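# Put the corn cob onto the blue plate

## Task

Get the corn cob resting entirely on the blue plate, without disturbing the pot; the lid must stay upright and sit far from the blue plate, neither hand may be touching the lid or the cob at the end, and the plate must remain flat on the table.

## Robot and tools

Robot: two arms, left_arm and right_arm, each ending in a five-jointed-finger style hand (index, middle, ring, thumb). right_arm has a right hand; left_arm has its mirror-image left hand. Bases in the scene frame: left_arm near (+0.001, +0.299, +0.044) m, right_arm near (-0.008, -0.256, +0.031) m, both facing +x with a slight yaw. A camera stand sits behind the arms. Loose objects may occasionally get nudged by outside forces.

Scene frame: origin at table-top height midway between the arms, +x out over the table, +z up, +y toward left_arm. Image left/right does not match arm names. All reported positions (metres) and quaternions (wxyz) are in this frame and may be off by a few centimetres, more at long reach.

Hand point axes (right hand): +z runs along straight fingers toward the tips, +x across the palm away from the thumb, +y out of the palm face (palm surface at y = -0.062). For the left hand +x points toward the thumb. Straight fingertips reach about 0.12 m past the hand point; the thumb sticks out about 0.15 m sideways. A rigid mast near the wrist on the palm side can collide with objects. The right elbow sags under load, so the hand ends lower than commanded; command higher to compensate.

Tool execute_actions: argument actions is a list of actions; each action is a list of 1 to 15 rows, one per 1/30 s step (an action lasts 0.5 s; a short action repeats its last row). Every row is one flat list of 48 numbers, each in [-1, 1], always covering both arms in this order: left_arm dx, dy, dz, rx, ry, rz; left hand's 16 hinge numbers; left current_limit, speed; then right_arm dx, dy, dz, rx, ry, rz; right hand's 16 hinge numbers; right current_limit, speed.

Arm numbers are offsets, not poses: dx, dy, dz, rx, ry, rz are measured along scene-frame axes from that arm's Hand target as it stood when the action began, and every row of the action uses that same starting point. Scale: 1.0 equals 0.6 m for dx/dy/dz and 180 degrees for the rotation vector (rx, ry, rz), which turns about the Hand target position. Translation longer than 1.0 is scaled down. Sending the same offset again in a later action moves further. Orientation commands are clipped to within 40 degrees of the measured orientation each step; position has priority. The hand often stops short of its target; an all-zero action re-requests it, and if still short, send the remaining gap as an offset. Tiny moves may not start. To stop pushing on something, command the target back beyond the hand point.

Hand numbers, in exactly this order: index_mcp, index_abd, index_pip, index_dip, thumb_cmc, thumb_axl, thumb_mcp, thumb_ipl, middle_mcp, middle_abd, middle_pip, middle_dip, ring_mcp, ring_abd, ring_pip, ring_dip. Each is an absolute goal angle scaled between the hinge's stops. Straight values: _mcp +0.75, _abd 0.00, _pip +0.58, _dip +0.70, thumb_cmc +0.71, thumb_axl +0.68, thumb_mcp +0.23, thumb_ipl +0.17. Moving toward -1 curls fingers toward the palm, swings _abd away from the thumb, brings the thumb from beside the palm around in front of it (cmc), rotates the thumb about its own line (axl), and bends the thumb (mcp, ipl). A zero is a real goal, not 'hold': to keep a hand unchanged, resend its hand_goal, current_limit and speed. current_limit maps -1..+1 to 0..550 mA (minimum 11 mA); speed sets hinge rate as (speed+1)/2 of 8.5 rad/s. Defaults at start: current_limit +0.4, speed -0.6; the last values persist. Grip force grows with how far the goal lies past the object's surface.

Optional argument cameras: list of names (cam_high, cam_left_wrist, cam_right_wrist), ["all"], or []. Images return by default only when actions is empty. An unknown name invalidates the call.

Results: Hand target (the clipped commanded pose that next offsets start from), end_effector_position and end_effector_quat_wxyz, joint positions, velocities and torques, and per-hand hand_goal, hand_measured, hand_current_ma, hand_state (moving, goal, blocked, overload), hand_current_limit, hand_speed. A motor sitting at 495 mA or above for 5 s shuts down for 10 s; one reading overload from the start is dead for good. Motor heat: a MOTOR HOT line appears near 85 °C; at 100 °C that arm goes limp for 30-60 s. Avoid long holds at full stretch or pushing against unreachable poses. A call returns once the robot settles (up to 3 s). Thinking time passes in the scene while the robot holds its last command.

zoom_image: camera (one of the three) and region [x0, y0, x1, y1] in pixels of that camera's latest image (images are 672x504, origin top-left, region up to 504 wide and tall). Only cameras in the newest images can be zoomed. cam_high is fixed above and in front; the wrist cameras are fisheye and follow their hands.

finished_scene: ends the scene irreversibly; optional scene = 1. The goal must hold without the robot touching anything.

Avoid: dropping items or releasing moving ones, knocking anything off the table, hard hits or presses on heavy or fixed objects, contact or squeezing between the two hands (can fail outright), moving the pot, tipping or flipping the lid, and leaving the plate tilted.

Each tool is called after "Request:" as name(argument=value, ...), one argument or row to a line, values as JSON.

## Session

Request:
execute_actions(
  actions=[],
  cameras=["all"],
)

Scene clock: 0.00 s.
left_arm: end_effector_position=(+0.5293, +0.1421, +0.3618) hand_goal=(+0.754, +0.000, +0.576, +0.696, +0.714, +0.678, +0.226, +0.168, +0.754, +0.000, +0.576, +0.696, +0.754, +0.000, +0.576, +0.696) hand_measured=(+0.754, +0.000, +0.576, +0.696, +0.714, +0.678, +0.226, +0.168, +0.754, +0.000, +0.576, +0.696, +0.754, +0.000, +0.576, +0.696) hand_current_ma=(+0, +0, +0, +0, +0, +0, +0, +0, +0, +0, +0, +0, +0, +0, +0, +0) hand_state=(goal, goal, goal, goal, goal, goal, goal, goal, goal, goal, goal, goal, goal, goal, goal, goal) hand_current_limit=0.40 hand_speed=-0.60 end_effector_quat_wxyz=(+0.497, +0.324, +0.646, +0.480) | right_arm: end_effector_position=(+0.2272, -0.3398, +0.2396) hand_goal=(+0.754, +0.000, +0.576, +0.696, +0.714, +0.678, +0.226, +0.168, +0.754, +0.000, +0.576, +0.696, +0.754, +0.000, +0.576, +0.696) hand_measured=(+0.754, +0.000, +0.576, +0.696, +0.714, +0.678, +0.226, +0.168, +0.754, +0.000, +0.576, +0.696, +0.754, +0.000, +0.576, +0.696) hand_current_ma=(+0, +0, +0, +0, +0, +0, +0, +0, +0, +0, +0, +0, +0, +0, +0, +0) hand_state=(goal, goal, goal, goal, goal, goal, goal, goal, goal, goal, goal, goal, goal, goal, goal, goal) hand_current_limit=0.40 hand_speed=-0.60 end_effector_quat_wxyz=(+0.232, +0.955, -0.037, +0.180)
Joint positions: left_arm=[-0.616 1.575 0.861 0.641 -0.903 -0.395] | right_arm=[0.37 0.886 0.7 -1.191 0.566 1.918]
Joint velocities: within noise
Joint torques (N m): no reading
Motor temperatures (°C): left_arm=[32 25 30 25 25 25] | right_arm=[31 24 27 29 25 26]
Heat: left arm: hottest waist 32 °C; right arm: hottest waist 31 °C.
Hand target: left_arm +0.5322, +0.1401, +0.3767; +0.510, +0.311, +0.643, +0.478 | right_arm +0.2343, -0.3375, +0.2503; +0.227, +0.954, -0.041, +0.194

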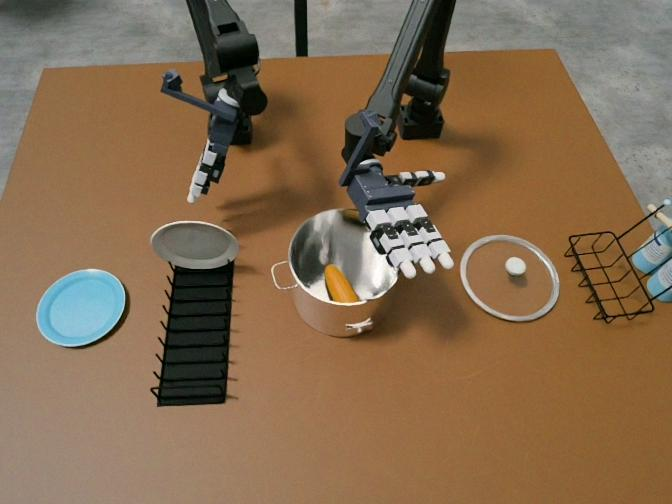

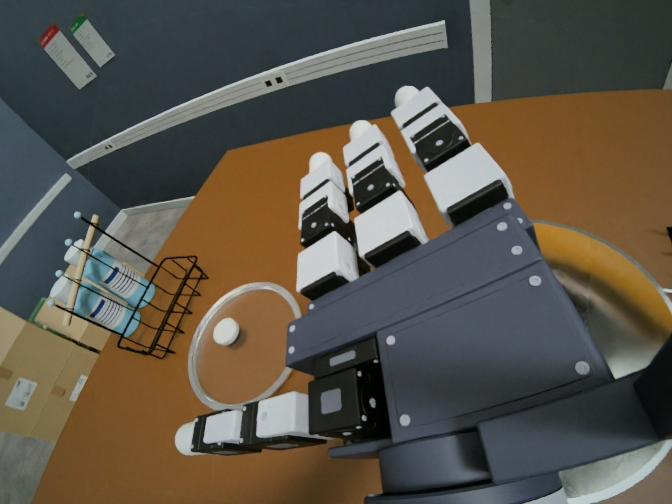

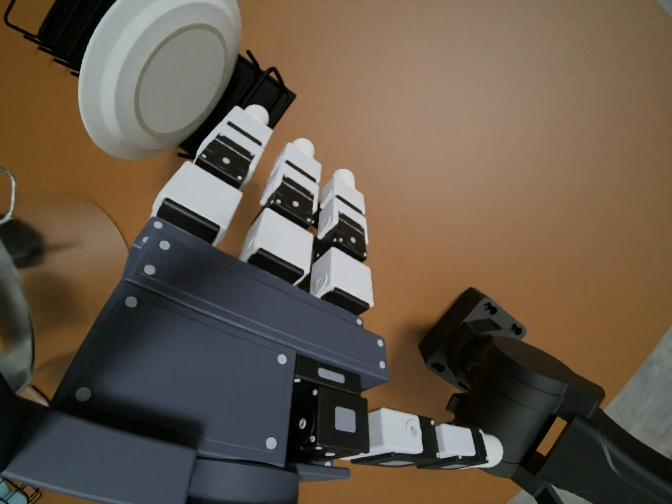

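Request:
zoom_image(
  camera="cam_high",
  region=[250, 180, 450, 350],
)

Request:
zoom_image(
  camera="cam_high",
  region=[20, 200, 260, 420],
)

Scaled by 2.520 from the camera's 672x504 image, which has a finer 960x720 frame.

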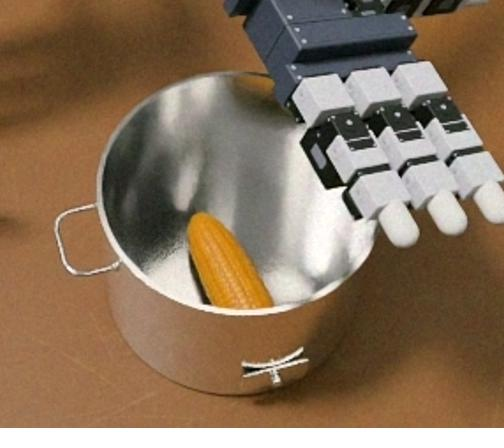

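Scaled by 2.100 from the camera's 672x504 image, which has a finer 960x720 frame.

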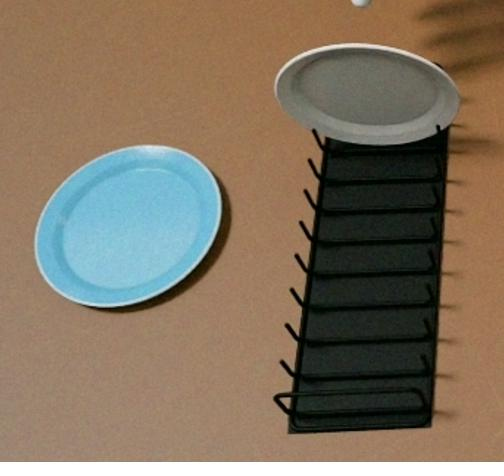

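Request:
execute_actions(
  actions=[
    [[-0.06,0.1,0,0,0,0,0.754,0,0.576,0.696,0.714,0.678,0.226,0.168,0.754,0,0.576,0.696,0.754,0,0.576,0.696,0.4,-0.6,0,0,0.1,0,0,0,0.754,0,0.576,0.696,0.714,0.678,0.226,0.168,0.754,0,0.576,0.696,0.754,0,0.576,0.696,0.4,-0.6]],
    [[-0.06,0.1,0,0,0,0,0.754,0,0.576,0.696,0.714,0.678,0.226,0.168,0.754,0,0.576,0.696,0.754,0,0.576,0.696,0.4,-0.6,0,0,0.1,0,0,0,0.754,0,0.576,0.696,0.714,0.678,0.226,0.168,0.754,0,0.576,0.696,0.754,0,0.576,0.696,0.4,-0.6]],
    [[-0.06,0.1,0,0,0,0,0.754,0,0.576,0.696,0.714,0.678,0.226,0.168,0.754,0,0.576,0.696,0.754,0,0.576,0.696,0.4,-0.6,0,0,0.1,0,0,0,0.754,0,0.576,0.696,0.714,0.678,0.226,0.168,0.754,0,0.576,0.696,0.754,0,0.576,0.696,0.4,-0.6]],
  ],
  cameras=["all"],
)

Scene clock: 65.63 s.
left_arm: end_effector_position=(+0.4256, +0.3184, +0.3754) hand_goal=(+0.754, +0.000, +0.576, +0.696, +0.714, +0.678, +0.226, +0.168, +0.754, +0.000, +0.576, +0.696, +0.754, +0.000, +0.576, +0.696) hand_measured=(+0.762, +0.000, +0.576, +0.696, +0.720, +0.678, +0.226, +0.168, +0.764, +0.000, +0.576, +0.696, +0.764, +0.000, +0.576, +0.696) hand_current_ma=(+2, +0, +0, +0, +1, +0, +0, +0, +3, +0, +0, +0, +3, +0, +0, +0) hand_state=(goal, goal, goal, goal, goal, goal, goal, goal, goal, goal, goal, goal, goal, goal, goal, goal) hand_current_limit=0.40 hand_speed=-0.60 end_effector_quat_wxyz=(+0.512, +0.310, +0.644, +0.476) | right_arm: end_effector_position=(+0.2316, -0.3388, +0.4123) hand_goal=(+0.754, +0.000, +0.576, +0.696, +0.714, +0.678, +0.226, +0.168, +0.754, +0.000, +0.576, +0.696, +0.754, +0.000, +0.576, +0.696) hand_measured=(+0.756, +0.000, +0.576, +0.696, +0.716, +0.678, +0.224, +0.168, +0.756, +0.000, +0.576, +0.696, +0.756, +0.000, +0.576, +0.696) hand_current_ma=(+7, +0, +3, +0, +9, -3, -13, -1, +7, +0, +3, +0, +5, +0, +3, +0) hand_state=(goal, goal, goal, goal, goal, goal, goal, goal, goal, goal, goal, goal, goal, goal, goal, goal) hand_current_limit=0.40 hand_speed=-0.60 end_effector_quat_wxyz=(+0.233, +0.955, -0.034, +0.178)
Joint positions: left_arm=[-0.307 1.088 0.439 0.622 -0.592 -0.389] | right_arm=[0.37 0.916 1.171 -1.634 0.568 1.912]
Joint torques (N m): left_arm=[0.38 -6.42 9.69 1.57 0.17 0.14] | right_arm=[1.08 -3.78 12.74 0.02 0.75 -0.03]
Motor temperatures (°C): left_arm=[32 26 34 25 25 24] | right_arm=[31 24 33 29 26 26]
Heat: left arm: hottest elbow 34 °C; right arm: hottest elbow 33 °C.
Hand target: left_arm +0.4242, +0.3202, +0.3766; +0.510, +0.311, +0.644, +0.479 | right_arm +0.2343, -0.3375, +0.4304; +0.227, +0.954, -0.041, +0.194
Off the commanded pose: left_arm 0.003 m, 0 deg | right_arm 0.018 m, 2 deg.
camera_calibration:
cam_left_wrist: T_world_to_cam=[[0.221755, -0.931566, -0.288114, 0.27144], [-0.799224, -0.00436911, -0.601017, 0.518359], [0.558628, 0.363546, -0.745499, 0.0488286], [0, 0, 0, 1]] pos_world=[0.326815, 0.237377, 0.42615]
cam_right_wrist: T_world_to_cam=[[-0.811876, -0.583575, -0.0172675, 0.0334298], [-0.575551, 0.795049, 0.191412, 0.28007], [-0.0979747, 0.165341, -0.981358, 0.608064], [0, 0, 0, 1]] pos_world=[0.24791, -0.303698, 0.543697]

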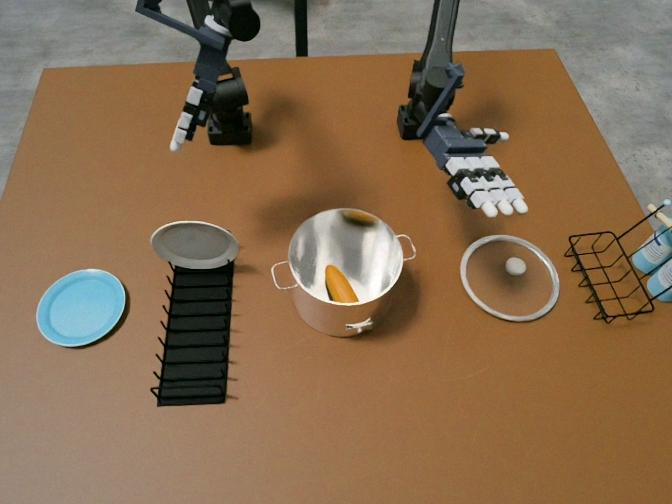

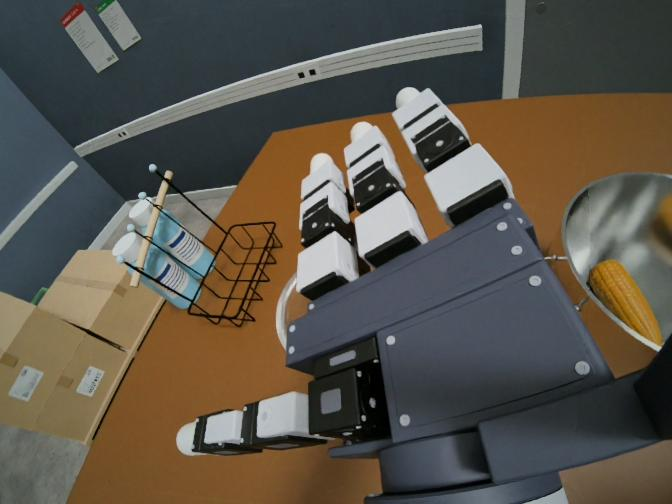

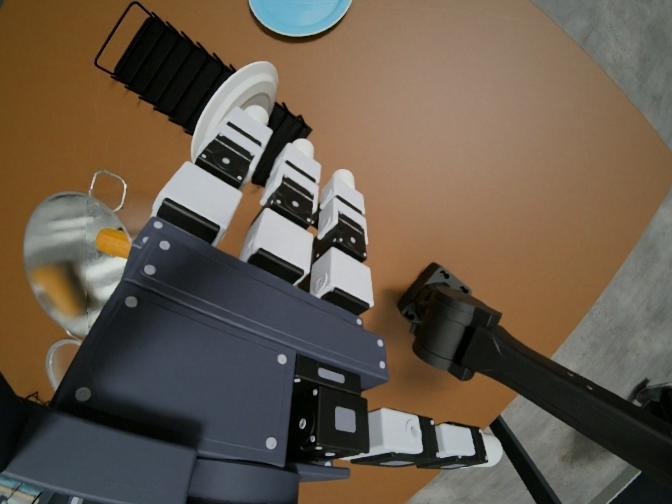

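Request:
zoom_image(
  camera="cam_left_wrist",
  region=[540, 160, 672, 360],
)

Request:
zoom_image(
  camera="cam_high",
  region=[260, 190, 430, 350],
)

Request:
zoom_image(
  camera="cam_right_wrist",
  region=[0, 160, 160, 360],
)

Scaled by 2.520 from the camera's 672x504 image, which has a finer 960x720 frame.

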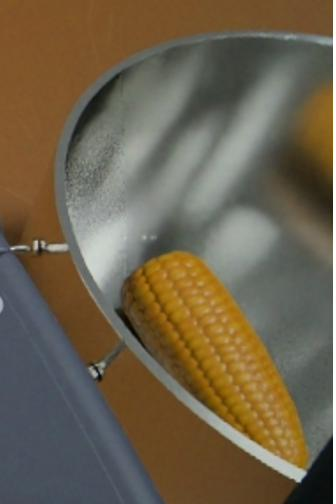

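Scaled by 2.965 from the camera's 672x504 image, which has a finer 960x720 frame.

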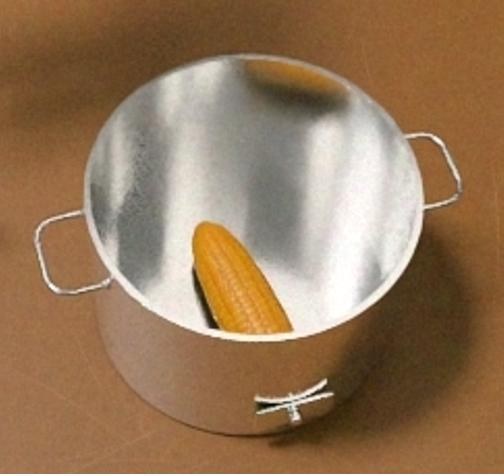

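Scaled by 2.520 from the camera's 672x504 image, which has a finer 960x720 frame.

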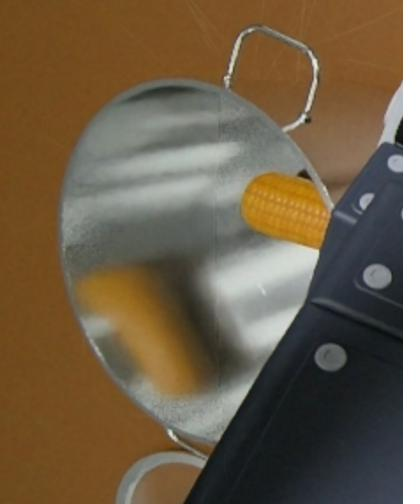

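Request:
execute_actions(
  actions=[
    [[0,0,0,0,0,0,0.754,0,0.576,0.696,0.714,0.678,0.226,0.168,0.754,0,0.576,0.696,0.754,0,0.576,0.696,0.4,-0.6,0.09,0.099,0,-0.0055,0.0569,0.154,0.754,0.17,0.576,0.696,0.714,0.678,0.226,0.168,-0.27,0,-0.59,-0.17,0.754,-0.17,0.576,0.696,0.4,-0.6]],
    [[0,0,0,0,0,0,0.754,0,0.576,0.696,0.714,0.678,0.226,0.168,0.754,0,0.576,0.696,0.754,0,0.576,0.696,0.4,-0.6,0.09,0.099,0,-0.0055,0.0569,0.154,0.754,0.17,0.576,0.696,0.714,0.678,0.226,0.168,-0.27,0,-0.59,-0.17,0.754,-0.17,0.576,0.696,0.4,-0.6]],
    [[0,0,0,0,0,0,0.754,0,0.576,0.696,0.714,0.678,0.226,0.168,0.754,0,0.576,0.696,0.754,0,0.576,0.696,0.4,-0.6,0.09,0.099,0,-0.0055,0.0569,0.154,0.754,0.17,0.576,0.696,0.714,0.678,0.226,0.168,-0.27,0,-0.59,-0.17,0.754,-0.17,0.576,0.696,0.4,-0.6]],
    [[0,0,0,0,0,0,0.754,0,0.576,0.696,0.714,0.678,0.226,0.168,0.754,0,0.576,0.696,0.754,0,0.576,0.696,0.4,-0.6,0.09,0.099,0,-0.0055,0.0569,0.154,0.754,0.17,0.576,0.696,0.714,0.678,0.226,0.168,-0.27,0,-0.59,-0.17,0.754,-0.17,0.576,0.696,0.4,-0.6]],
  ],
  cameras=["all"],
)

Scene clock: 124.43 s.
left_arm: end_effector_position=(+0.4256, +0.3184, +0.3754) hand_goal=(+0.754, +0.000, +0.576, +0.696, +0.714, +0.678, +0.226, +0.168, +0.754, +0.000, +0.576, +0.696, +0.754, +0.000, +0.576, +0.696) hand_measured=(+0.762, +0.000, +0.576, +0.696, +0.720, +0.678, +0.226, +0.168, +0.764, +0.000, +0.576, +0.696, +0.764, +0.000, +0.576, +0.696) hand_current_ma=(+2, +0, +0, +0, +1, +0, +0, +0, +3, +0, +0, +0, +3, +0, +0, +0) hand_state=(goal, goal, goal, goal, goal, goal, goal, goal, goal, goal, goal, goal, goal, goal, goal, goal) hand_current_limit=0.40 hand_speed=-0.60 end_effector_quat_wxyz=(+0.512, +0.310, +0.644, +0.476) | right_arm: end_effector_position=(+0.4425, -0.1000, +0.4037) hand_goal=(+0.754, +0.170, +0.576, +0.696, +0.714, +0.678, +0.226, +0.168, -0.270, +0.000, -0.590, -0.170, +0.754, -0.170, +0.576, +0.696) hand_measured=(+0.756, +0.168, +0.576, +0.696, +0.716, +0.678, +0.224, +0.168, -0.252, +0.000, -0.586, -0.168, +0.756, -0.166, +0.576, +0.696) hand_current_ma=(+7, -8, +3, +0, +9, -3, -14, -1, +82, +0, +15, +10, +6, +13, +3, +0) hand_state=(goal, goal, goal, goal, goal, goal, goal, goal, goal, goal, goal, goal, goal, goal, goal, goal) hand_current_limit=0.40 hand_speed=-0.60 end_effector_quat_wxyz=(+0.038, +0.576, +0.815, +0.049)
Joint positions: left_arm=[-0.307 1.088 0.439 0.622 -0.592 -0.389] | right_arm=[0.441 1.316 1.562 -1.694 0.014 0.056]
Joint torques (N m): left_arm=[0.38 -6.3 9.7 1.52 0.17 0.13] | right_arm=[0.67 -10.17 12.94 0.44 -0.04 -0.09]
Heat: left arm: hottest elbow 35 °C; right arm: hottest elbow 37 °C.
Hand target: left_arm +0.4242, +0.3202, +0.3766; +0.510, +0.311, +0.644, +0.479 | right_arm +0.4504, -0.0999, +0.4302; +0.000, +0.574, +0.819, -0.001
Off the commanded pose: left_arm 0.003 m, 0 deg | right_arm 0.028 m, 7 deg.
joint sent to its limit (right arm) — joint 4 (wrist pitch), lower limit. The joint targets are off in orientation, not in position.
camera_calibration:
cam_left_wrist: T_world_to_cam=[[0.221755, -0.931566, -0.288114, 0.27144], [-0.799224, -0.00436911, -0.601017, 0.518359], [0.558628, 0.363546, -0.745499, 0.0488286], [0, 0, 0, 1]] pos_world=[0.326815, 0.237377, 0.42615]
cam_right_wrist: T_world_to_cam=[[0.851308, -0.520562, 0.0654964, -0.419163], [-0.435969, -0.632405, 0.640308, -0.172421], [-0.2919, -0.573654, -0.76532, 0.505419], [0, 0, 0, 1]] pos_world=[0.429198, -0.0373047, 0.524663]

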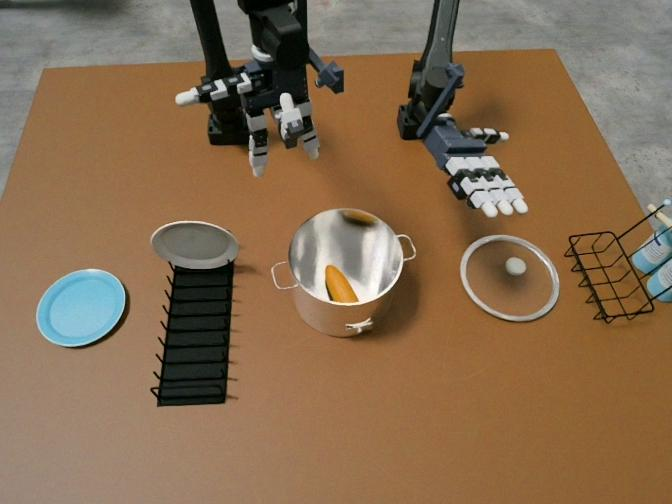

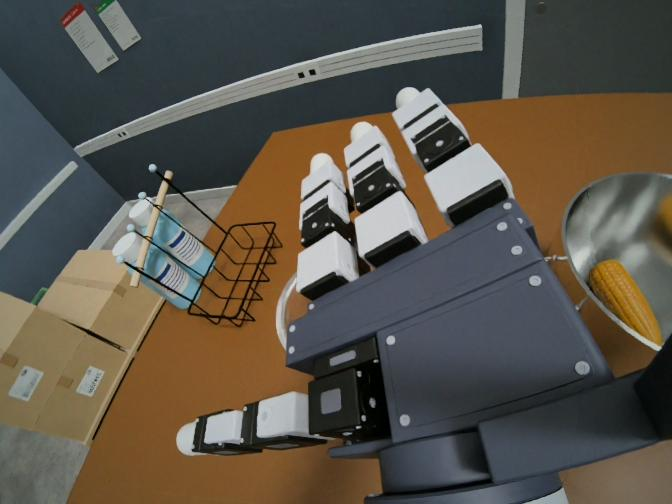

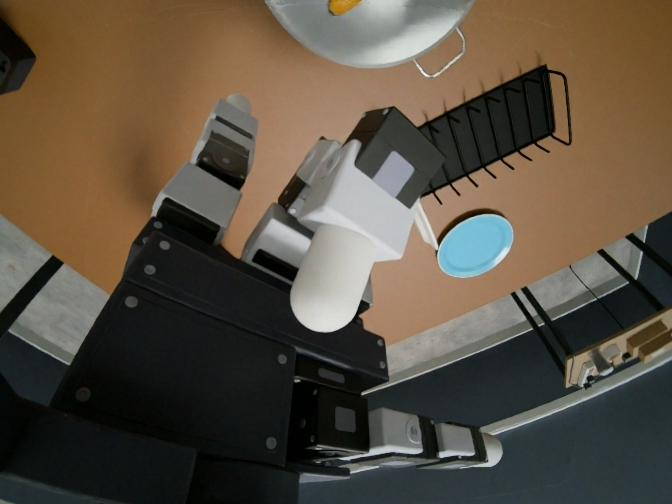

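Request:
execute_actions(
  actions=[
    [[0.042,0.011,0.024,0,0,-0.167,-0.34,0,-0.7,-0.17,0.714,0.678,0.226,0.168,-0.34,0,-0.7,-0.17,-0.34,0,-0.7,-0.17,0.4,-0.6,0.091,0.058,-0.0167,0,0,0,0.754,0.17,0.576,0.696,0.714,0.678,0.226,0.168,-0.27,0,-0.59,-0.17,0.754,-0.17,0.576,0.696,0.4,-0.6]],
    [[0.042,0.011,0.024,0,0,-0.167,-0.34,0,-0.7,-0.17,0.714,0.678,0.226,0.168,-0.34,0,-0.7,-0.17,-0.34,0,-0.7,-0.17,0.4,-0.6,0.091,0.058,-0.0167,0,0,0,0.754,0.17,0.576,0.696,0.714,0.678,0.226,0.168,-0.27,0,-0.59,-0.17,0.754,-0.17,0.576,0.696,0.4,-0.6]],
    [[0.042,0.011,0.024,0.0876,0.0684,0,-0.34,0,-0.7,-0.17,0.714,0.678,0.226,0.168,-0.34,0,-0.7,-0.17,-0.34,0,-0.7,-0.17,0.4,-0.6,0.091,0.058,-0.0167,0,0,0,0.754,0.17,0.576,0.696,0.714,0.678,0.226,0.168,-0.27,0,-0.59,-0.17,0.754,-0.17,0.576,0.696,0.4,-0.6]],
  ],
  cameras=["all"],
)

Scene clock: 146.13 s.
left_arm: end_effector_position=(+0.4885, +0.3317, +0.3812) hand_goal=(-0.340, +0.000, -0.700, -0.170, +0.714, +0.678, +0.226, +0.168, -0.340, +0.000, -0.700, -0.170, -0.340, +0.000, -0.700, -0.170) hand_measured=(-0.338, +0.002, -0.700, -0.168, +0.720, +0.678, +0.226, +0.168, -0.338, +0.002, -0.700, -0.168, -0.338, +0.002, -0.700, -0.168) hand_current_ma=(+0, +0, +0, +0, +2, +0, +0, +0, +0, +0, +0, +0, +0, +0, +0, +0) hand_state=(goal, goal, goal, goal, goal, goal, goal, goal, goal, goal, goal, goal, goal, goal, goal, goal) hand_current_limit=0.40 hand_speed=-0.60 end_effector_quat_wxyz=(+0.566, +0.668, +0.465, +0.129) | right_arm: end_effector_position=(+0.6103, -0.0030, +0.3700) hand_goal=(+0.754, +0.170, +0.576, +0.696, +0.714, +0.678, +0.226, +0.168, -0.270, +0.000, -0.590, -0.170, +0.754, -0.170, +0.576, +0.696) hand_measured=(+0.754, +0.168, +0.576, +0.696, +0.716, +0.678, +0.222, +0.168, -0.254, +0.000, -0.586, -0.168, +0.754, -0.166, +0.576, +0.696) hand_current_ma=(+4, -8, +3, +0, +10, -3, -16, -1, +74, +0, +14, +10, +3, +13, +3, +0) hand_state=(goal, goal, goal, goal, goal, goal, goal, goal, goal, goal, goal, goal, goal, goal, goal, goal) hand_current_limit=0.40 hand_speed=-0.60 end_effector_quat_wxyz=(+0.036, +0.570, +0.819, +0.051)
Joint positions: left_arm=[0.35 1.117 0.775 -0.313 1.006 0.19] | right_arm=[0.48 1.829 2.079 -1.696 0.011 0.08]
Joint torques (N m): left_arm=[0.56 -7.53 16.87 1.17 0.5 0.2] | right_arm=[2.02 -18.2 12.96 0.5 0.06 0.02]
Motor temperatures (°C): left_arm=[31 25 35 25 25 24] | right_arm=[30 25 38 28 25 26]
Heat: left arm: hottest elbow 35 °C; right arm: hottest elbow 38 °C.
Hand target: left_arm +0.4998, +0.3399, +0.4198; +0.547, +0.693, +0.446, +0.148 | right_arm +0.6142, +0.0045, +0.4001; +0.000, +0.573, +0.819, -0.001
Off the commanded pose: left_arm 0.041 m, 5 deg | right_arm 0.032 m, 7 deg.
joint sent to its limit (right arm) — joint 4 (wrist pitch), lower limit. The joint targets are off in orientation, not in position.
camera_calibration:
cam_left_wrist: T_world_to_cam=[[-0.753102, -0.6103, -0.245705, 0.625041], [-0.521962, 0.781601, -0.34155, 0.0770812], [0.400491, -0.128973, -0.907178, 0.315386], [0, 0, 0, 1]] pos_world=[0.384644, 0.361892, 0.466015]
cam_right_wrist: T_world_to_cam=[[0.858911, -0.508398, 0.0616718, -0.512522], [-0.426, -0.642428, 0.637033, -0.0213191], [-0.284247, -0.573427, -0.768366, 0.5808], [0, 0, 0, 1]] pos_world=[0.59622, 0.0587847, 0.491456]

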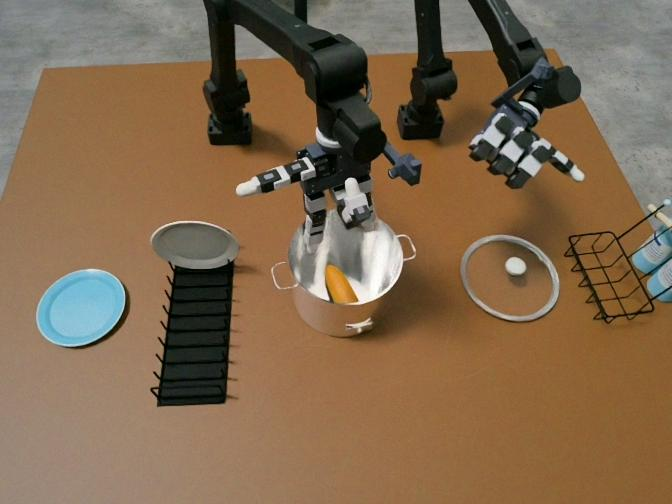

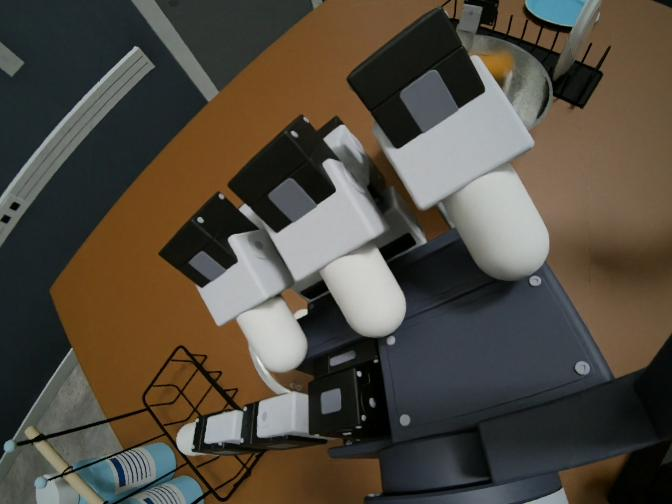

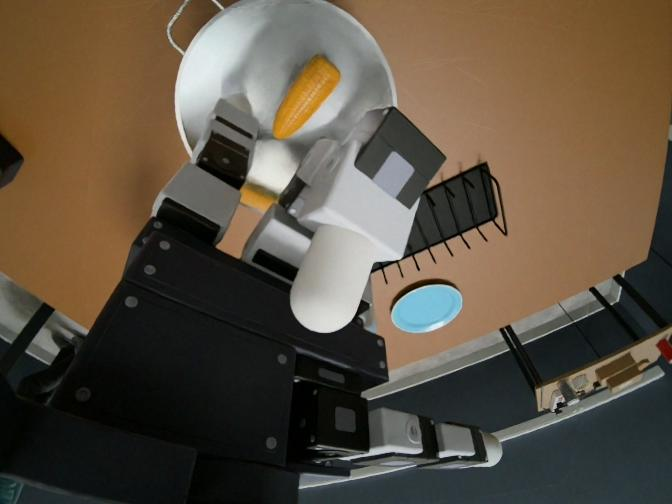

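Request:
execute_actions(
  actions=[
    [[0,0,0,0,0,0.083,-0.34,0,-0.7,-0.17,0.714,0.678,0.226,0.168,-0.34,0,-0.7,-0.17,-0.34,0,-0.7,-0.17,0.4,-0.6,-0.013,0.004,-0.0583,0,0,0,0.754,0.17,0.576,0.696,0.714,0.678,0.226,0.168,0.89,0,-0.884,0.261,0.754,-0.17,0.576,0.696,0.4,-0.6]],
    [[0,0,0,0,0,0,-0.34,0,-0.7,-0.17,0.714,0.678,0.226,0.168,-0.34,0,-0.7,-0.17,-0.34,0,-0.7,-0.17,0.4,-0.6,-0.013,0.004,-0.0583,0,0,0,0.754,0.17,0.576,0.696,0.714,0.678,0.226,0.168,0.89,0,-0.884,0.261,0.754,-0.17,0.576,0.696,0.4,-0.6]],
  ],
  cameras=["all"],
)

Scene clock: 174.83 s.
left_arm: end_effector_position=(+0.4946, +0.3410, +0.4056) hand_goal=(-0.340, +0.000, -0.700, -0.170, +0.714, +0.678, +0.226, +0.168, -0.340, +0.000, -0.700, -0.170, -0.340, +0.000, -0.700, -0.170) hand_measured=(-0.338, +0.002, -0.700, -0.168, +0.720, +0.678, +0.226, +0.168, -0.338, +0.002, -0.700, -0.168, -0.338, +0.002, -0.700, -0.168) hand_current_ma=(+0, +0, +0, +0, +2, +0, +0, +0, +0, +0, +0, +0, +0, +0, +0, +0) hand_state=(goal, goal, goal, goal, goal, goal, goal, goal, goal, goal, goal, goal, goal, goal, goal, goal) hand_current_limit=0.40 hand_speed=-0.60 end_effector_quat_wxyz=(+0.516, +0.631, +0.541, +0.208) | right_arm: end_effector_position=(+0.6009, +0.0037, +0.3260) hand_goal=(+0.754, +0.170, +0.576, +0.696, +0.714, +0.678, +0.226, +0.168, +0.890, +0.000, -0.884, +0.262, +0.754, -0.170, +0.576, +0.696) hand_measured=(+0.754, +0.168, +0.576, +0.696, +0.716, +0.678, +0.222, +0.168, +0.888, +0.000, -0.878, +0.260, +0.754, -0.166, +0.576, +0.696) hand_current_ma=(+4, -8, +3, +0, +10, -3, -16, -1, -8, +0, +23, -10, +3, +13, +3, +0) hand_state=(goal, goal, goal, goal, goal, goal, goal, goal, goal, goal, goal, goal, goal, goal, goal, goal) hand_current_limit=0.40 hand_speed=-0.60 end_effector_quat_wxyz=(+0.012, +0.573, +0.819, +0.016)
Joint positions: left_arm=[0.261 1.017 0.775 -0.274 0.687 0.02] | right_arm=[0.497 1.853 2.019 -1.696 0.005 0.104]
Joint torques (N m): left_arm=[-0.5 -5.95 13.39 2.26 0.28 0.01] | right_arm=[1.96 -18.08 8.96 0.27 -0.04 0.03]
Motor temperatures (°C): left_arm=[31 25 43 25 25 24] | right_arm=[30 27 38 28 25 26]
Heat: left arm: hottest elbow 43 °C; right arm: hottest elbow 38 °C.
Hand target: left_arm +0.4998, +0.3400, +0.4198; +0.523, +0.629, +0.532, +0.218 | right_arm +0.5985, +0.0093, +0.3304; +0.000, +0.573, +0.819, +0.000
Off the commanded pose: left_arm 0.015 m, 2 deg | right_arm 0.007 m, 2 deg.
joint sent to its limit (right arm) — joint 4 (wrist pitch), lower limit. The joint targets are off in orientation, not in position.
camera_calibration:
cam_left_wrist: T_world_to_cam=[[-0.594706, -0.750535, -0.288137, 0.627991], [-0.699941, 0.659684, -0.273677, 0.183412], [0.395484, 0.0389216, -0.917648, 0.285682], [0, 0, 0, 1]] pos_world=[0.388865, 0.339216, 0.493299]
cam_right_wrist: T_world_to_cam=[[0.858252, -0.513152, 0.00879043, -0.480635], [-0.378005, -0.620446, 0.687138, -0.0382391], [-0.347153, -0.593061, -0.726473, 0.572337], [0, 0, 0, 1]] pos_world=[0.59674, 0.0690667, 0.446288]

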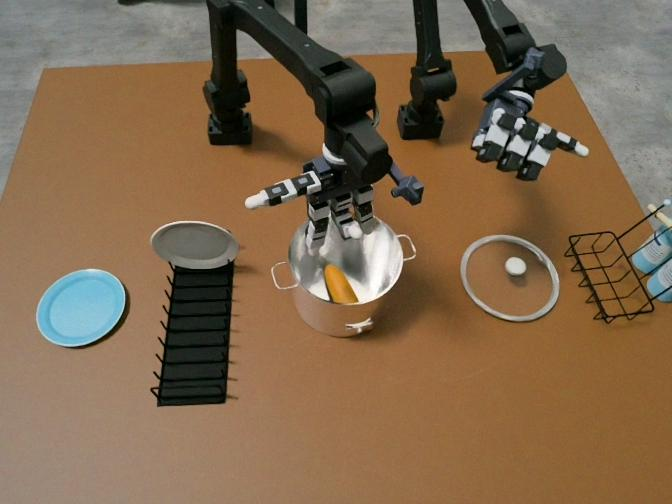

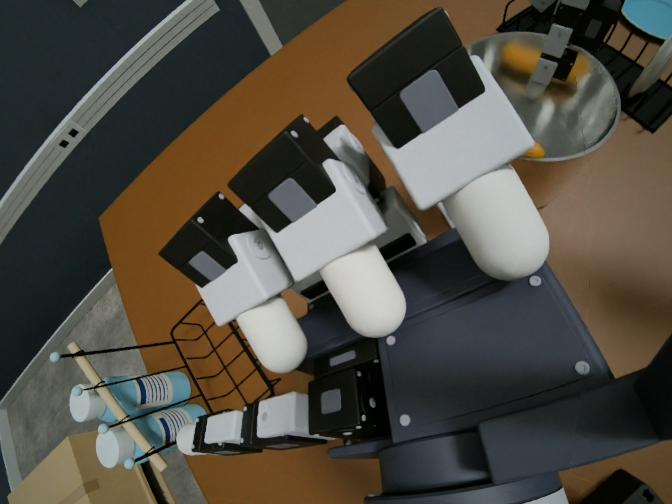

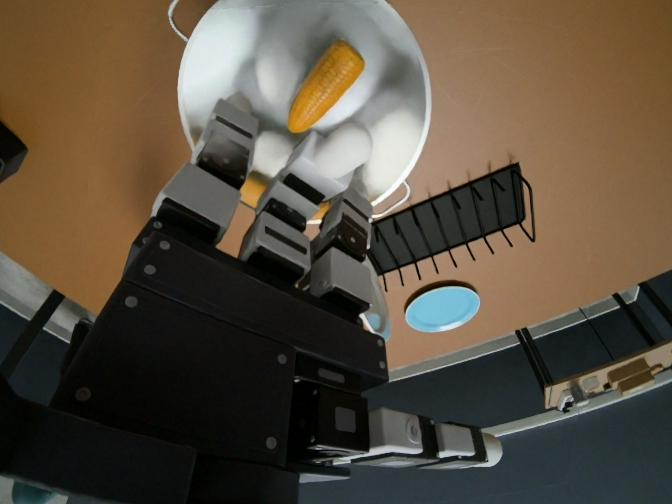

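Request:
zoom_image(
  camera="cam_right_wrist",
  region=[170, 0, 440, 230],
)

Scaled by 1.867 from the camera's 672x504 image, which has a finer 960x720 frame.

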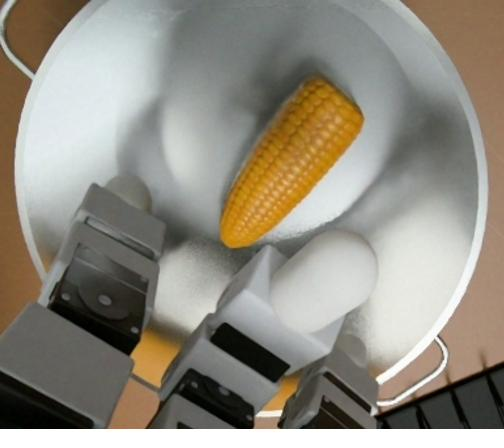

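Request:
execute_actions(
  actions=[
    [[0,0,0,0,0,0.067,-0.34,0,-0.7,-0.17,0.714,0.678,0.226,0.168,-0.34,0,-0.7,-0.17,-0.34,0,-0.7,-0.17,0.4,-0.6,0.0104,0.0008,-0.1167,0,0,0,0.754,0.17,0.576,0.696,0.714,0.678,0.226,0.168,0.89,0,-0.884,0.261,0.754,-0.17,0.576,0.696,0.4,-0.6]],
    [[0,0,0,0,0,0,-0.34,0,-0.7,-0.17,0.714,0.678,0.226,0.168,-0.34,0,-0.7,-0.17,-0.34,0,-0.7,-0.17,0.4,-0.6,0.0104,0.0008,-0.1167,0,0,0,0.754,0.17,0.576,0.696,0.714,0.678,0.226,0.168,0.89,0,-0.884,0.261,0.754,-0.17,0.576,0.696,0.4,-0.6]],
  ],
  cameras=["all"],
)

Scene clock: 193.50 s.
left_arm: end_effector_position=(+0.5004, +0.3422, +0.4144) hand_goal=(-0.340, +0.000, -0.700, -0.170, +0.714, +0.678, +0.226, +0.168, -0.340, +0.000, -0.700, -0.170, -0.340, +0.000, -0.700, -0.170) hand_measured=(-0.338, +0.002, -0.700, -0.168, +0.720, +0.678, +0.226, +0.168, -0.338, +0.002, -0.700, -0.168, -0.338, +0.002, -0.700, -0.168) hand_current_ma=(+0, +0, +0, +0, +2, +0, +0, +0, +0, +0, +0, +0, +0, +0, +0, +0) hand_state=(goal, goal, goal, goal, goal, goal, goal, goal, goal, goal, goal, goal, goal, goal, goal, goal) hand_current_limit=0.40 hand_speed=-0.60 end_effector_quat_wxyz=(+0.490, +0.573, +0.600, +0.267) | right_arm: end_effector_position=(+0.6056, +0.0066, +0.1792) hand_goal=(+0.754, +0.170, +0.576, +0.696, +0.714, +0.678, +0.226, +0.168, +0.890, +0.000, -0.884, +0.262, +0.754, -0.170, +0.576, +0.696) hand_measured=(+0.754, +0.168, +0.576, +0.696, +0.716, +0.678, +0.222, +0.168, +0.888, +0.000, -0.878, +0.260, +0.754, -0.166, +0.576, +0.696) hand_current_ma=(+1, -8, +3, +0, +7, -3, -16, -1, -7, +0, +23, -10, +0, +13, +3, +0) hand_state=(goal, goal, goal, goal, goal, goal, goal, goal, goal, goal, goal, goal, goal, goal, goal, goal) hand_current_limit=0.40 hand_speed=-0.60 end_effector_quat_wxyz=(-0.008, +0.574, +0.819, -0.016)
Joint positions: left_arm=[0.137 0.982 0.756 -0.192 0.384 -0.144] | right_arm=[0.497 1.924 1.755 -1.437 0.002 0.105]
Joint torques (N m): left_arm=[-0.62 -6.42 11.49 2.44 0.1 0] | right_arm=[1.26 -19.49 8.99 0.76 -0.02 -0.04]
Heat: left arm: hottest elbow 42 °C; right arm: hottest elbow 37 °C.
Hand target: left_arm +0.4999, +0.3399, +0.4198; +0.497, +0.570, +0.595, +0.272 | right_arm +0.6110, +0.0103, +0.1903; +0.000, +0.574, +0.819, -0.001
Off the commanded pose: left_arm 0.006 m, 1 deg | right_arm 0.013 m, 2 deg.
camera_calibration:
cam_left_wrist: T_world_to_cam=[[-0.422791, -0.854108, -0.302898, 0.590261], [-0.819651, 0.502977, -0.274202, 0.30279], [0.386549, 0.132341, -0.912725, 0.261948], [0, 0, 0, 1]] pos_world=[0.396484, 0.317184, 0.500901]
cam_right_wrist: T_world_to_cam=[[0.857124, -0.513905, -0.0352113, -0.473279], [-0.329248, -0.599145, 0.729809, 0.0288702], [-0.39615, -0.613944, -0.682743, 0.491035], [0, 0, 0, 1]] pos_world=[0.609688, 0.0755449, 0.297517]

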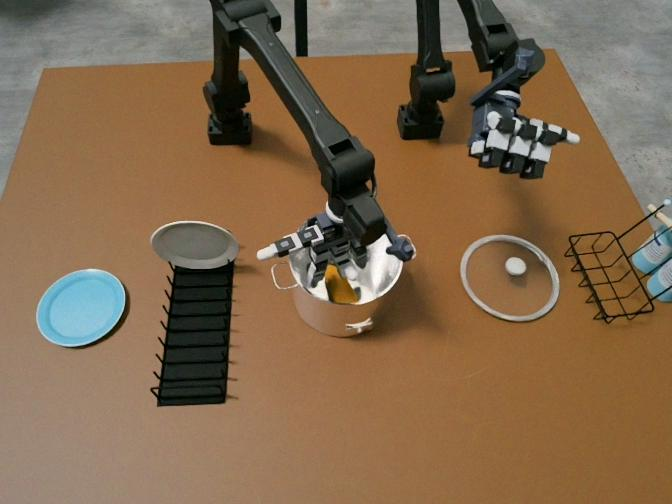

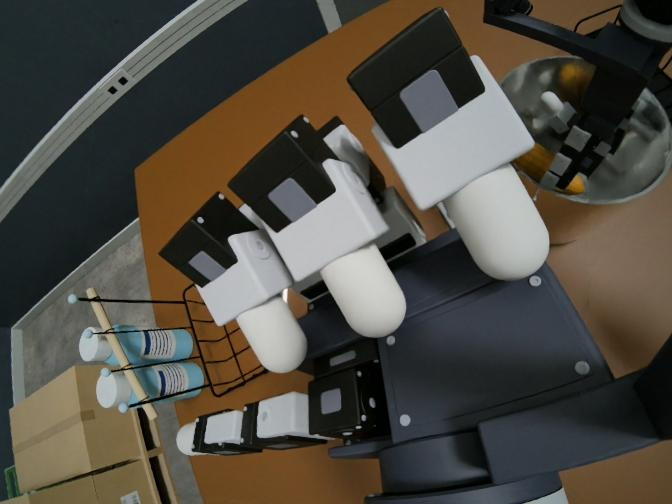

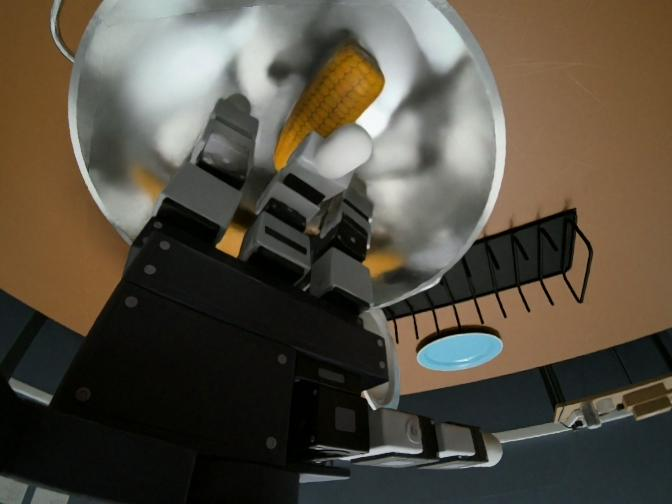

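Request:
zoom_image(
  camera="cam_right_wrist",
  region=[180, 0, 440, 220],
)

Request:
zoom_image(
  camera="cam_left_wrist",
  region=[480, 40, 672, 220],
)

Request:
zoom_image(
  camera="cam_high",
  region=[260, 200, 430, 350],
)

Scaled by 1.938 from the camera's 672x504 image, which has a finer 960x720 frame.

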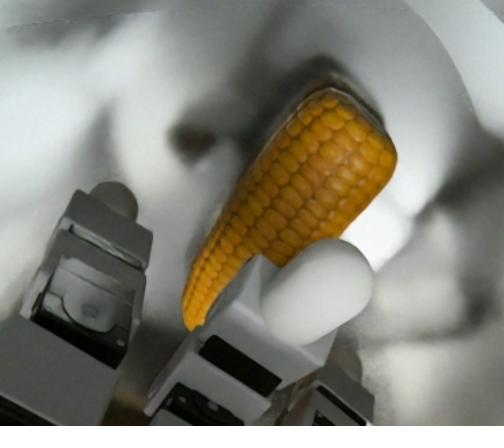

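Scaled by 2.625 from the camera's 672x504 image, which has a finer 960x720 frame.

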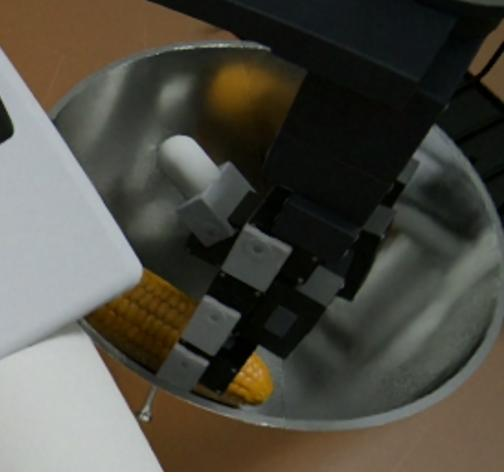

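Scaled by 2.965 from the camera's 672x504 image, which has a finer 960x720 frame.

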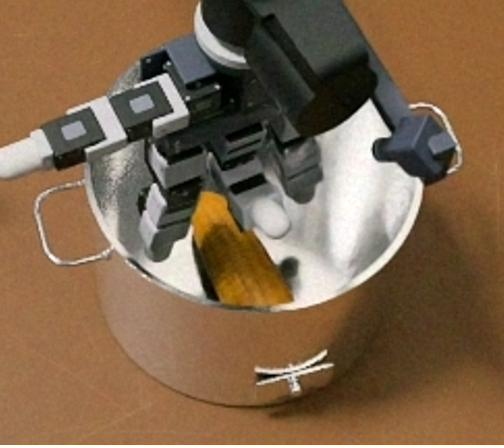

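Request:
execute_actions(
  actions=[
    [[0,0,0,0,0,0.0,-0.34,0,-0.7,-0.17,0.714,0.678,0.226,0.168,-0.34,0,-0.7,-0.17,-0.34,0,-0.7,-0.17,0.4,-0.6,0.022,0.007,-0.0333,0,0,0,0.754,0.17,0.576,0.696,0.714,0.678,0.226,0.168,0.89,0,-0.884,0.261,0.754,-0.17,0.576,0.696,0.4,-0.6]],
  ],
  cameras=["cam_high","cam_right_wrist"],
)

Scene clock: 208.90 s.
left_arm: end_effector_position=(+0.5004, +0.3422, +0.4144) hand_goal=(-0.340, +0.000, -0.700, -0.170, +0.714, +0.678, +0.226, +0.168, -0.340, +0.000, -0.700, -0.170, -0.340, +0.000, -0.700, -0.170) hand_measured=(-0.338, +0.002, -0.700, -0.168, +0.720, +0.678, +0.226, +0.168, -0.338, +0.002, -0.700, -0.168, -0.338, +0.002, -0.700, -0.168) hand_current_ma=(+0, +0, +0, +0, +2, +0, +0, +0, +0, +0, +0, +0, +0, +0, +0, +0) hand_state=(goal, goal, goal, goal, goal, goal, goal, goal, goal, goal, goal, goal, goal, goal, goal, goal) hand_current_limit=0.40 hand_speed=-0.60 end_effector_quat_wxyz=(+0.490, +0.573, +0.600, +0.267) | right_arm: end_effector_position=(+0.6124, +0.0100, +0.1581) hand_goal=(+0.754, +0.170, +0.576, +0.696, +0.714, +0.678, +0.226, +0.168, +0.890, +0.000, -0.884, +0.262, +0.754, -0.170, +0.576, +0.696) hand_measured=(+0.754, +0.168, +0.576, +0.696, +0.716, +0.678, +0.222, +0.168, +0.888, +0.000, -0.878, +0.260, +0.754, -0.166, +0.576, +0.696) hand_current_ma=(+1, -8, +3, +0, +7, -3, -16, -1, -7, +0, +23, -10, +1, +13, +3, +0) hand_state=(goal, goal, goal, goal, goal, goal, goal, goal, goal, goal, goal, goal, goal, goal, goal, goal) hand_current_limit=0.40 hand_speed=-0.60 end_effector_quat_wxyz=(-0.009, +0.574, +0.819, -0.018)
Joint positions: left_arm=[0.137 0.982 0.756 -0.192 0.384 -0.144] | right_arm=[0.497 1.96 1.755 -1.407 0.002 0.105]
Joint torques (N m): left_arm=[-0.56 -6.36 11.49 2.44 0.1 0] | right_arm=[1.14 -18.9 10.35 0.75 0 -0.06]
Heat: left arm: hottest elbow 40 °C; right arm: hottest elbow 36 °C.
Hand target: left_arm +0.4999, +0.3399, +0.4198; +0.497, +0.570, +0.595, +0.272 | right_arm +0.6242, +0.0145, +0.1704; +0.000, +0.574, +0.819, +0.000
Off the commanded pose: left_arm 0.006 m, 1 deg | right_arm 0.018 m, 2 deg.
camera_calibration:
cam_right_wrist: T_world_to_cam=[[0.856888, -0.514046, -0.0387276, -0.477514], [-0.325034, -0.597067, 0.733392, 0.0454419], [-0.40012, -0.615846, -0.678702, 0.483198], [0, 0, 0, 1]] pos_world=[0.617284, 0.079243, 0.276128]
Images, in order (width x height): cam_high 672x504, cam_right_wrist 672x504.

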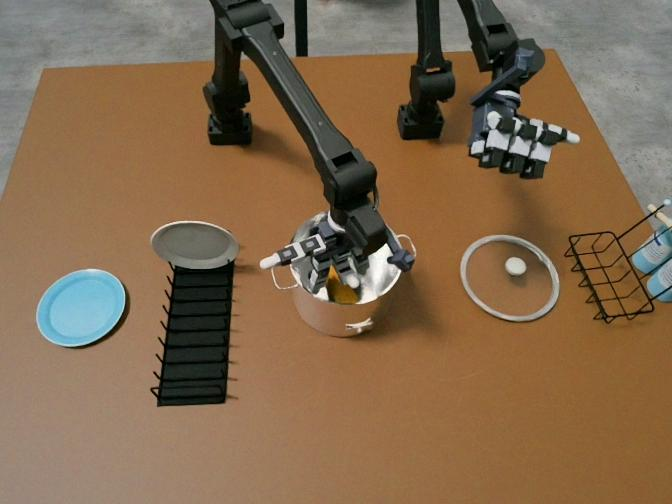

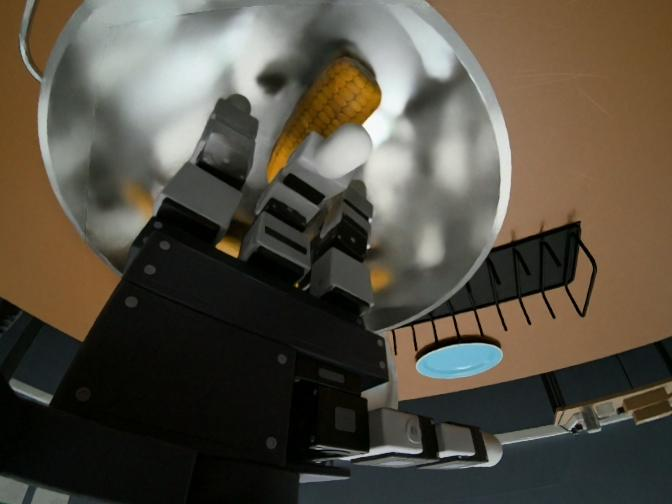

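Request:
execute_actions(
  actions=[
    [[0,0,0,0,0,0.0,-0.34,0,-0.7,-0.17,0.714,0.678,0.226,0.168,-0.34,0,-0.7,-0.17,-0.34,0,-0.7,-0.17,0.4,-0.6,0.01,0.002,-0.0267,0,0,0,0.754,0.17,0.576,0.696,0.714,0.678,0.226,0.168,0.89,0,-0.884,0.261,0.754,-0.17,0.576,0.696,0.4,-0.6]],
  ],
  cameras=["cam_high","cam_right_wrist","cam_left_wrist"],
)

Request:
zoom_image(
  camera="cam_right_wrist",
  region=[180, 0, 440, 220],
)

Request:
zoom_image(
  camera="cam_high",
  region=[260, 200, 430, 350],
)

Scene clock: 213.37 s.
left_arm: end_effector_position=(+0.5004, +0.3422, +0.4144) hand_goal=(-0.340, +0.000, -0.700, -0.170, +0.714, +0.678, +0.226, +0.168, -0.340, +0.000, -0.700, -0.170, -0.340, +0.000, -0.700, -0.170) hand_measured=(-0.338, +0.002, -0.700, -0.168, +0.720, +0.678, +0.226, +0.168, -0.338, +0.002, -0.700, -0.168, -0.338, +0.002, -0.700, -0.168) hand_current_ma=(+0, +0, +0, +0, +2, +0, +0, +0, +0, +0, +0, +0, +0, +0, +0, +0) hand_state=(goal, goal, goal, goal, goal, goal, goal, goal, goal, goal, goal, goal, goal, goal, goal, goal) hand_current_limit=0.40 hand_speed=-0.60 end_effector_quat_wxyz=(+0.490, +0.573, +0.600, +0.267) | right_arm: end_effector_position=(+0.6185, +0.0130, +0.1456) hand_goal=(+0.754, +0.170, +0.576, +0.696, +0.714, +0.678, +0.226, +0.168, +0.890, +0.000, -0.884, +0.262, +0.754, -0.170, +0.576, +0.696) hand_measured=(+0.754, +0.168, +0.576, +0.696, +0.716, +0.678, +0.222, +0.168, +0.888, +0.000, -0.878, +0.260, +0.754, -0.166, +0.576, +0.696) hand_current_ma=(+1, -8, +3, +0, +7, -3, -16, -1, -7, +0, +23, -10, +0, +13, +3, +0) hand_state=(goal, goal, goal, goal, goal, goal, goal, goal, goal, goal, goal, goal, goal, goal, goal, goal) hand_current_limit=0.40 hand_speed=-0.60 end_effector_quat_wxyz=(-0.008, +0.574, +0.819, -0.016)
Joint positions: left_arm=[0.137 0.982 0.756 -0.192 0.384 -0.144] | right_arm=[0.497 1.982 1.755 -1.379 0.002 0.105]
Joint torques (N m): left_arm=[-0.67 -6.36 11.51 2.44 0.11 0.01] | right_arm=[0.73 -19.14 10.06 0.76 -0.03 -0.07]
Heat: left arm: hottest elbow 39 °C; right arm: hottest elbow 36 °C.
Hand target: left_arm +0.4999, +0.3399, +0.4198; +0.497, +0.570, +0.595, +0.272 | right_arm +0.6302, +0.0157, +0.1543; +0.000, +0.574, +0.819, +0.000
Off the commanded pose: left_arm 0.006 m, 1 deg | right_arm 0.015 m, 2 deg.
camera_calibration:
cam_left_wrist: T_world_to_cam=[[-0.422791, -0.854108, -0.302898, 0.590261], [-0.819651, 0.502977, -0.274202, 0.30279], [0.386549, 0.132341, -0.912725, 0.261948], [0, 0, 0, 1]] pos_world=[0.396484, 0.317184, 0.500901]
cam_right_wrist: T_world_to_cam=[[0.857139, -0.513864, -0.0354411, -0.482354], [-0.32897, -0.599078, 0.729989, 0.061313], [-0.396347, -0.614043, -0.682539, 0.477291], [0, 0, 0, 1]] pos_world=[0.622787, 0.0819448, 0.263917]

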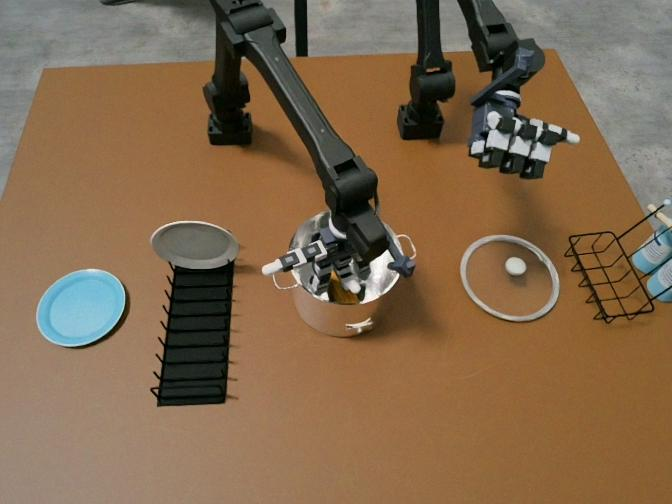

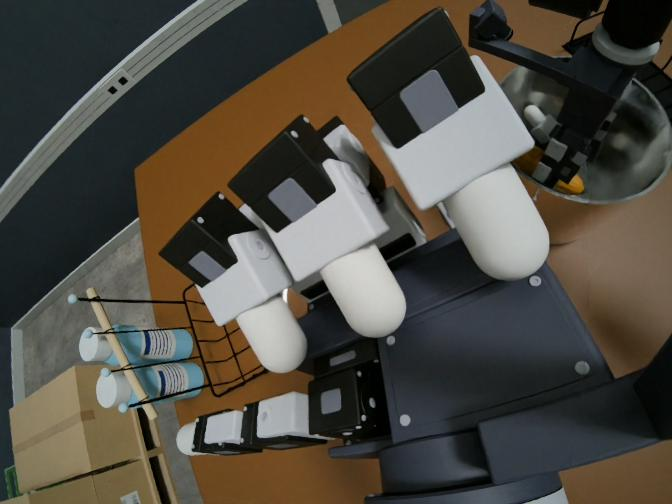

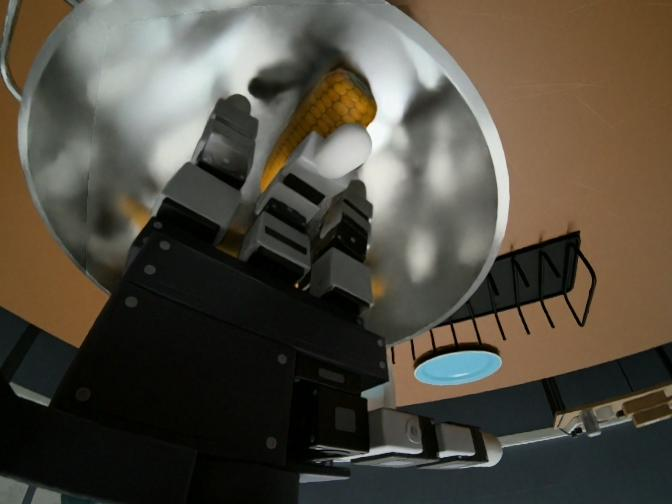

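Scaled by 1.938 from the camera's 672x504 image, which has a finer 960x720 frame.

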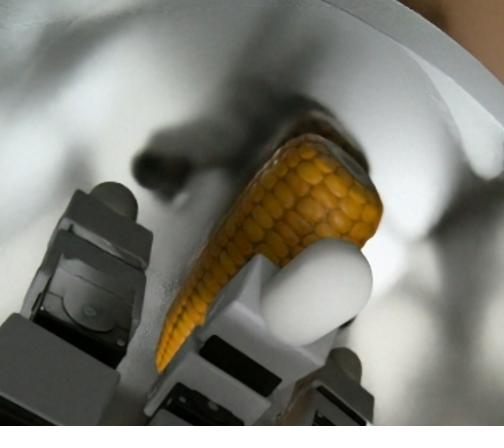

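Scaled by 2.965 from the camera's 672x504 image, which has a finer 960x720 frame.

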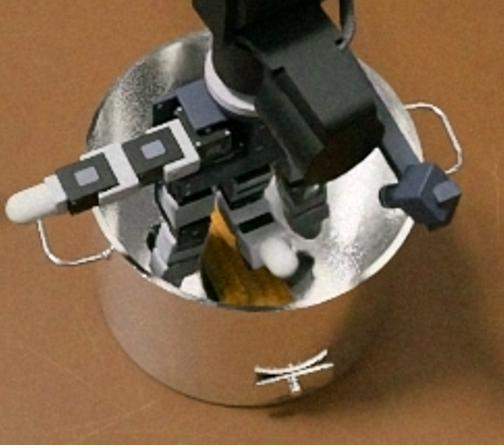

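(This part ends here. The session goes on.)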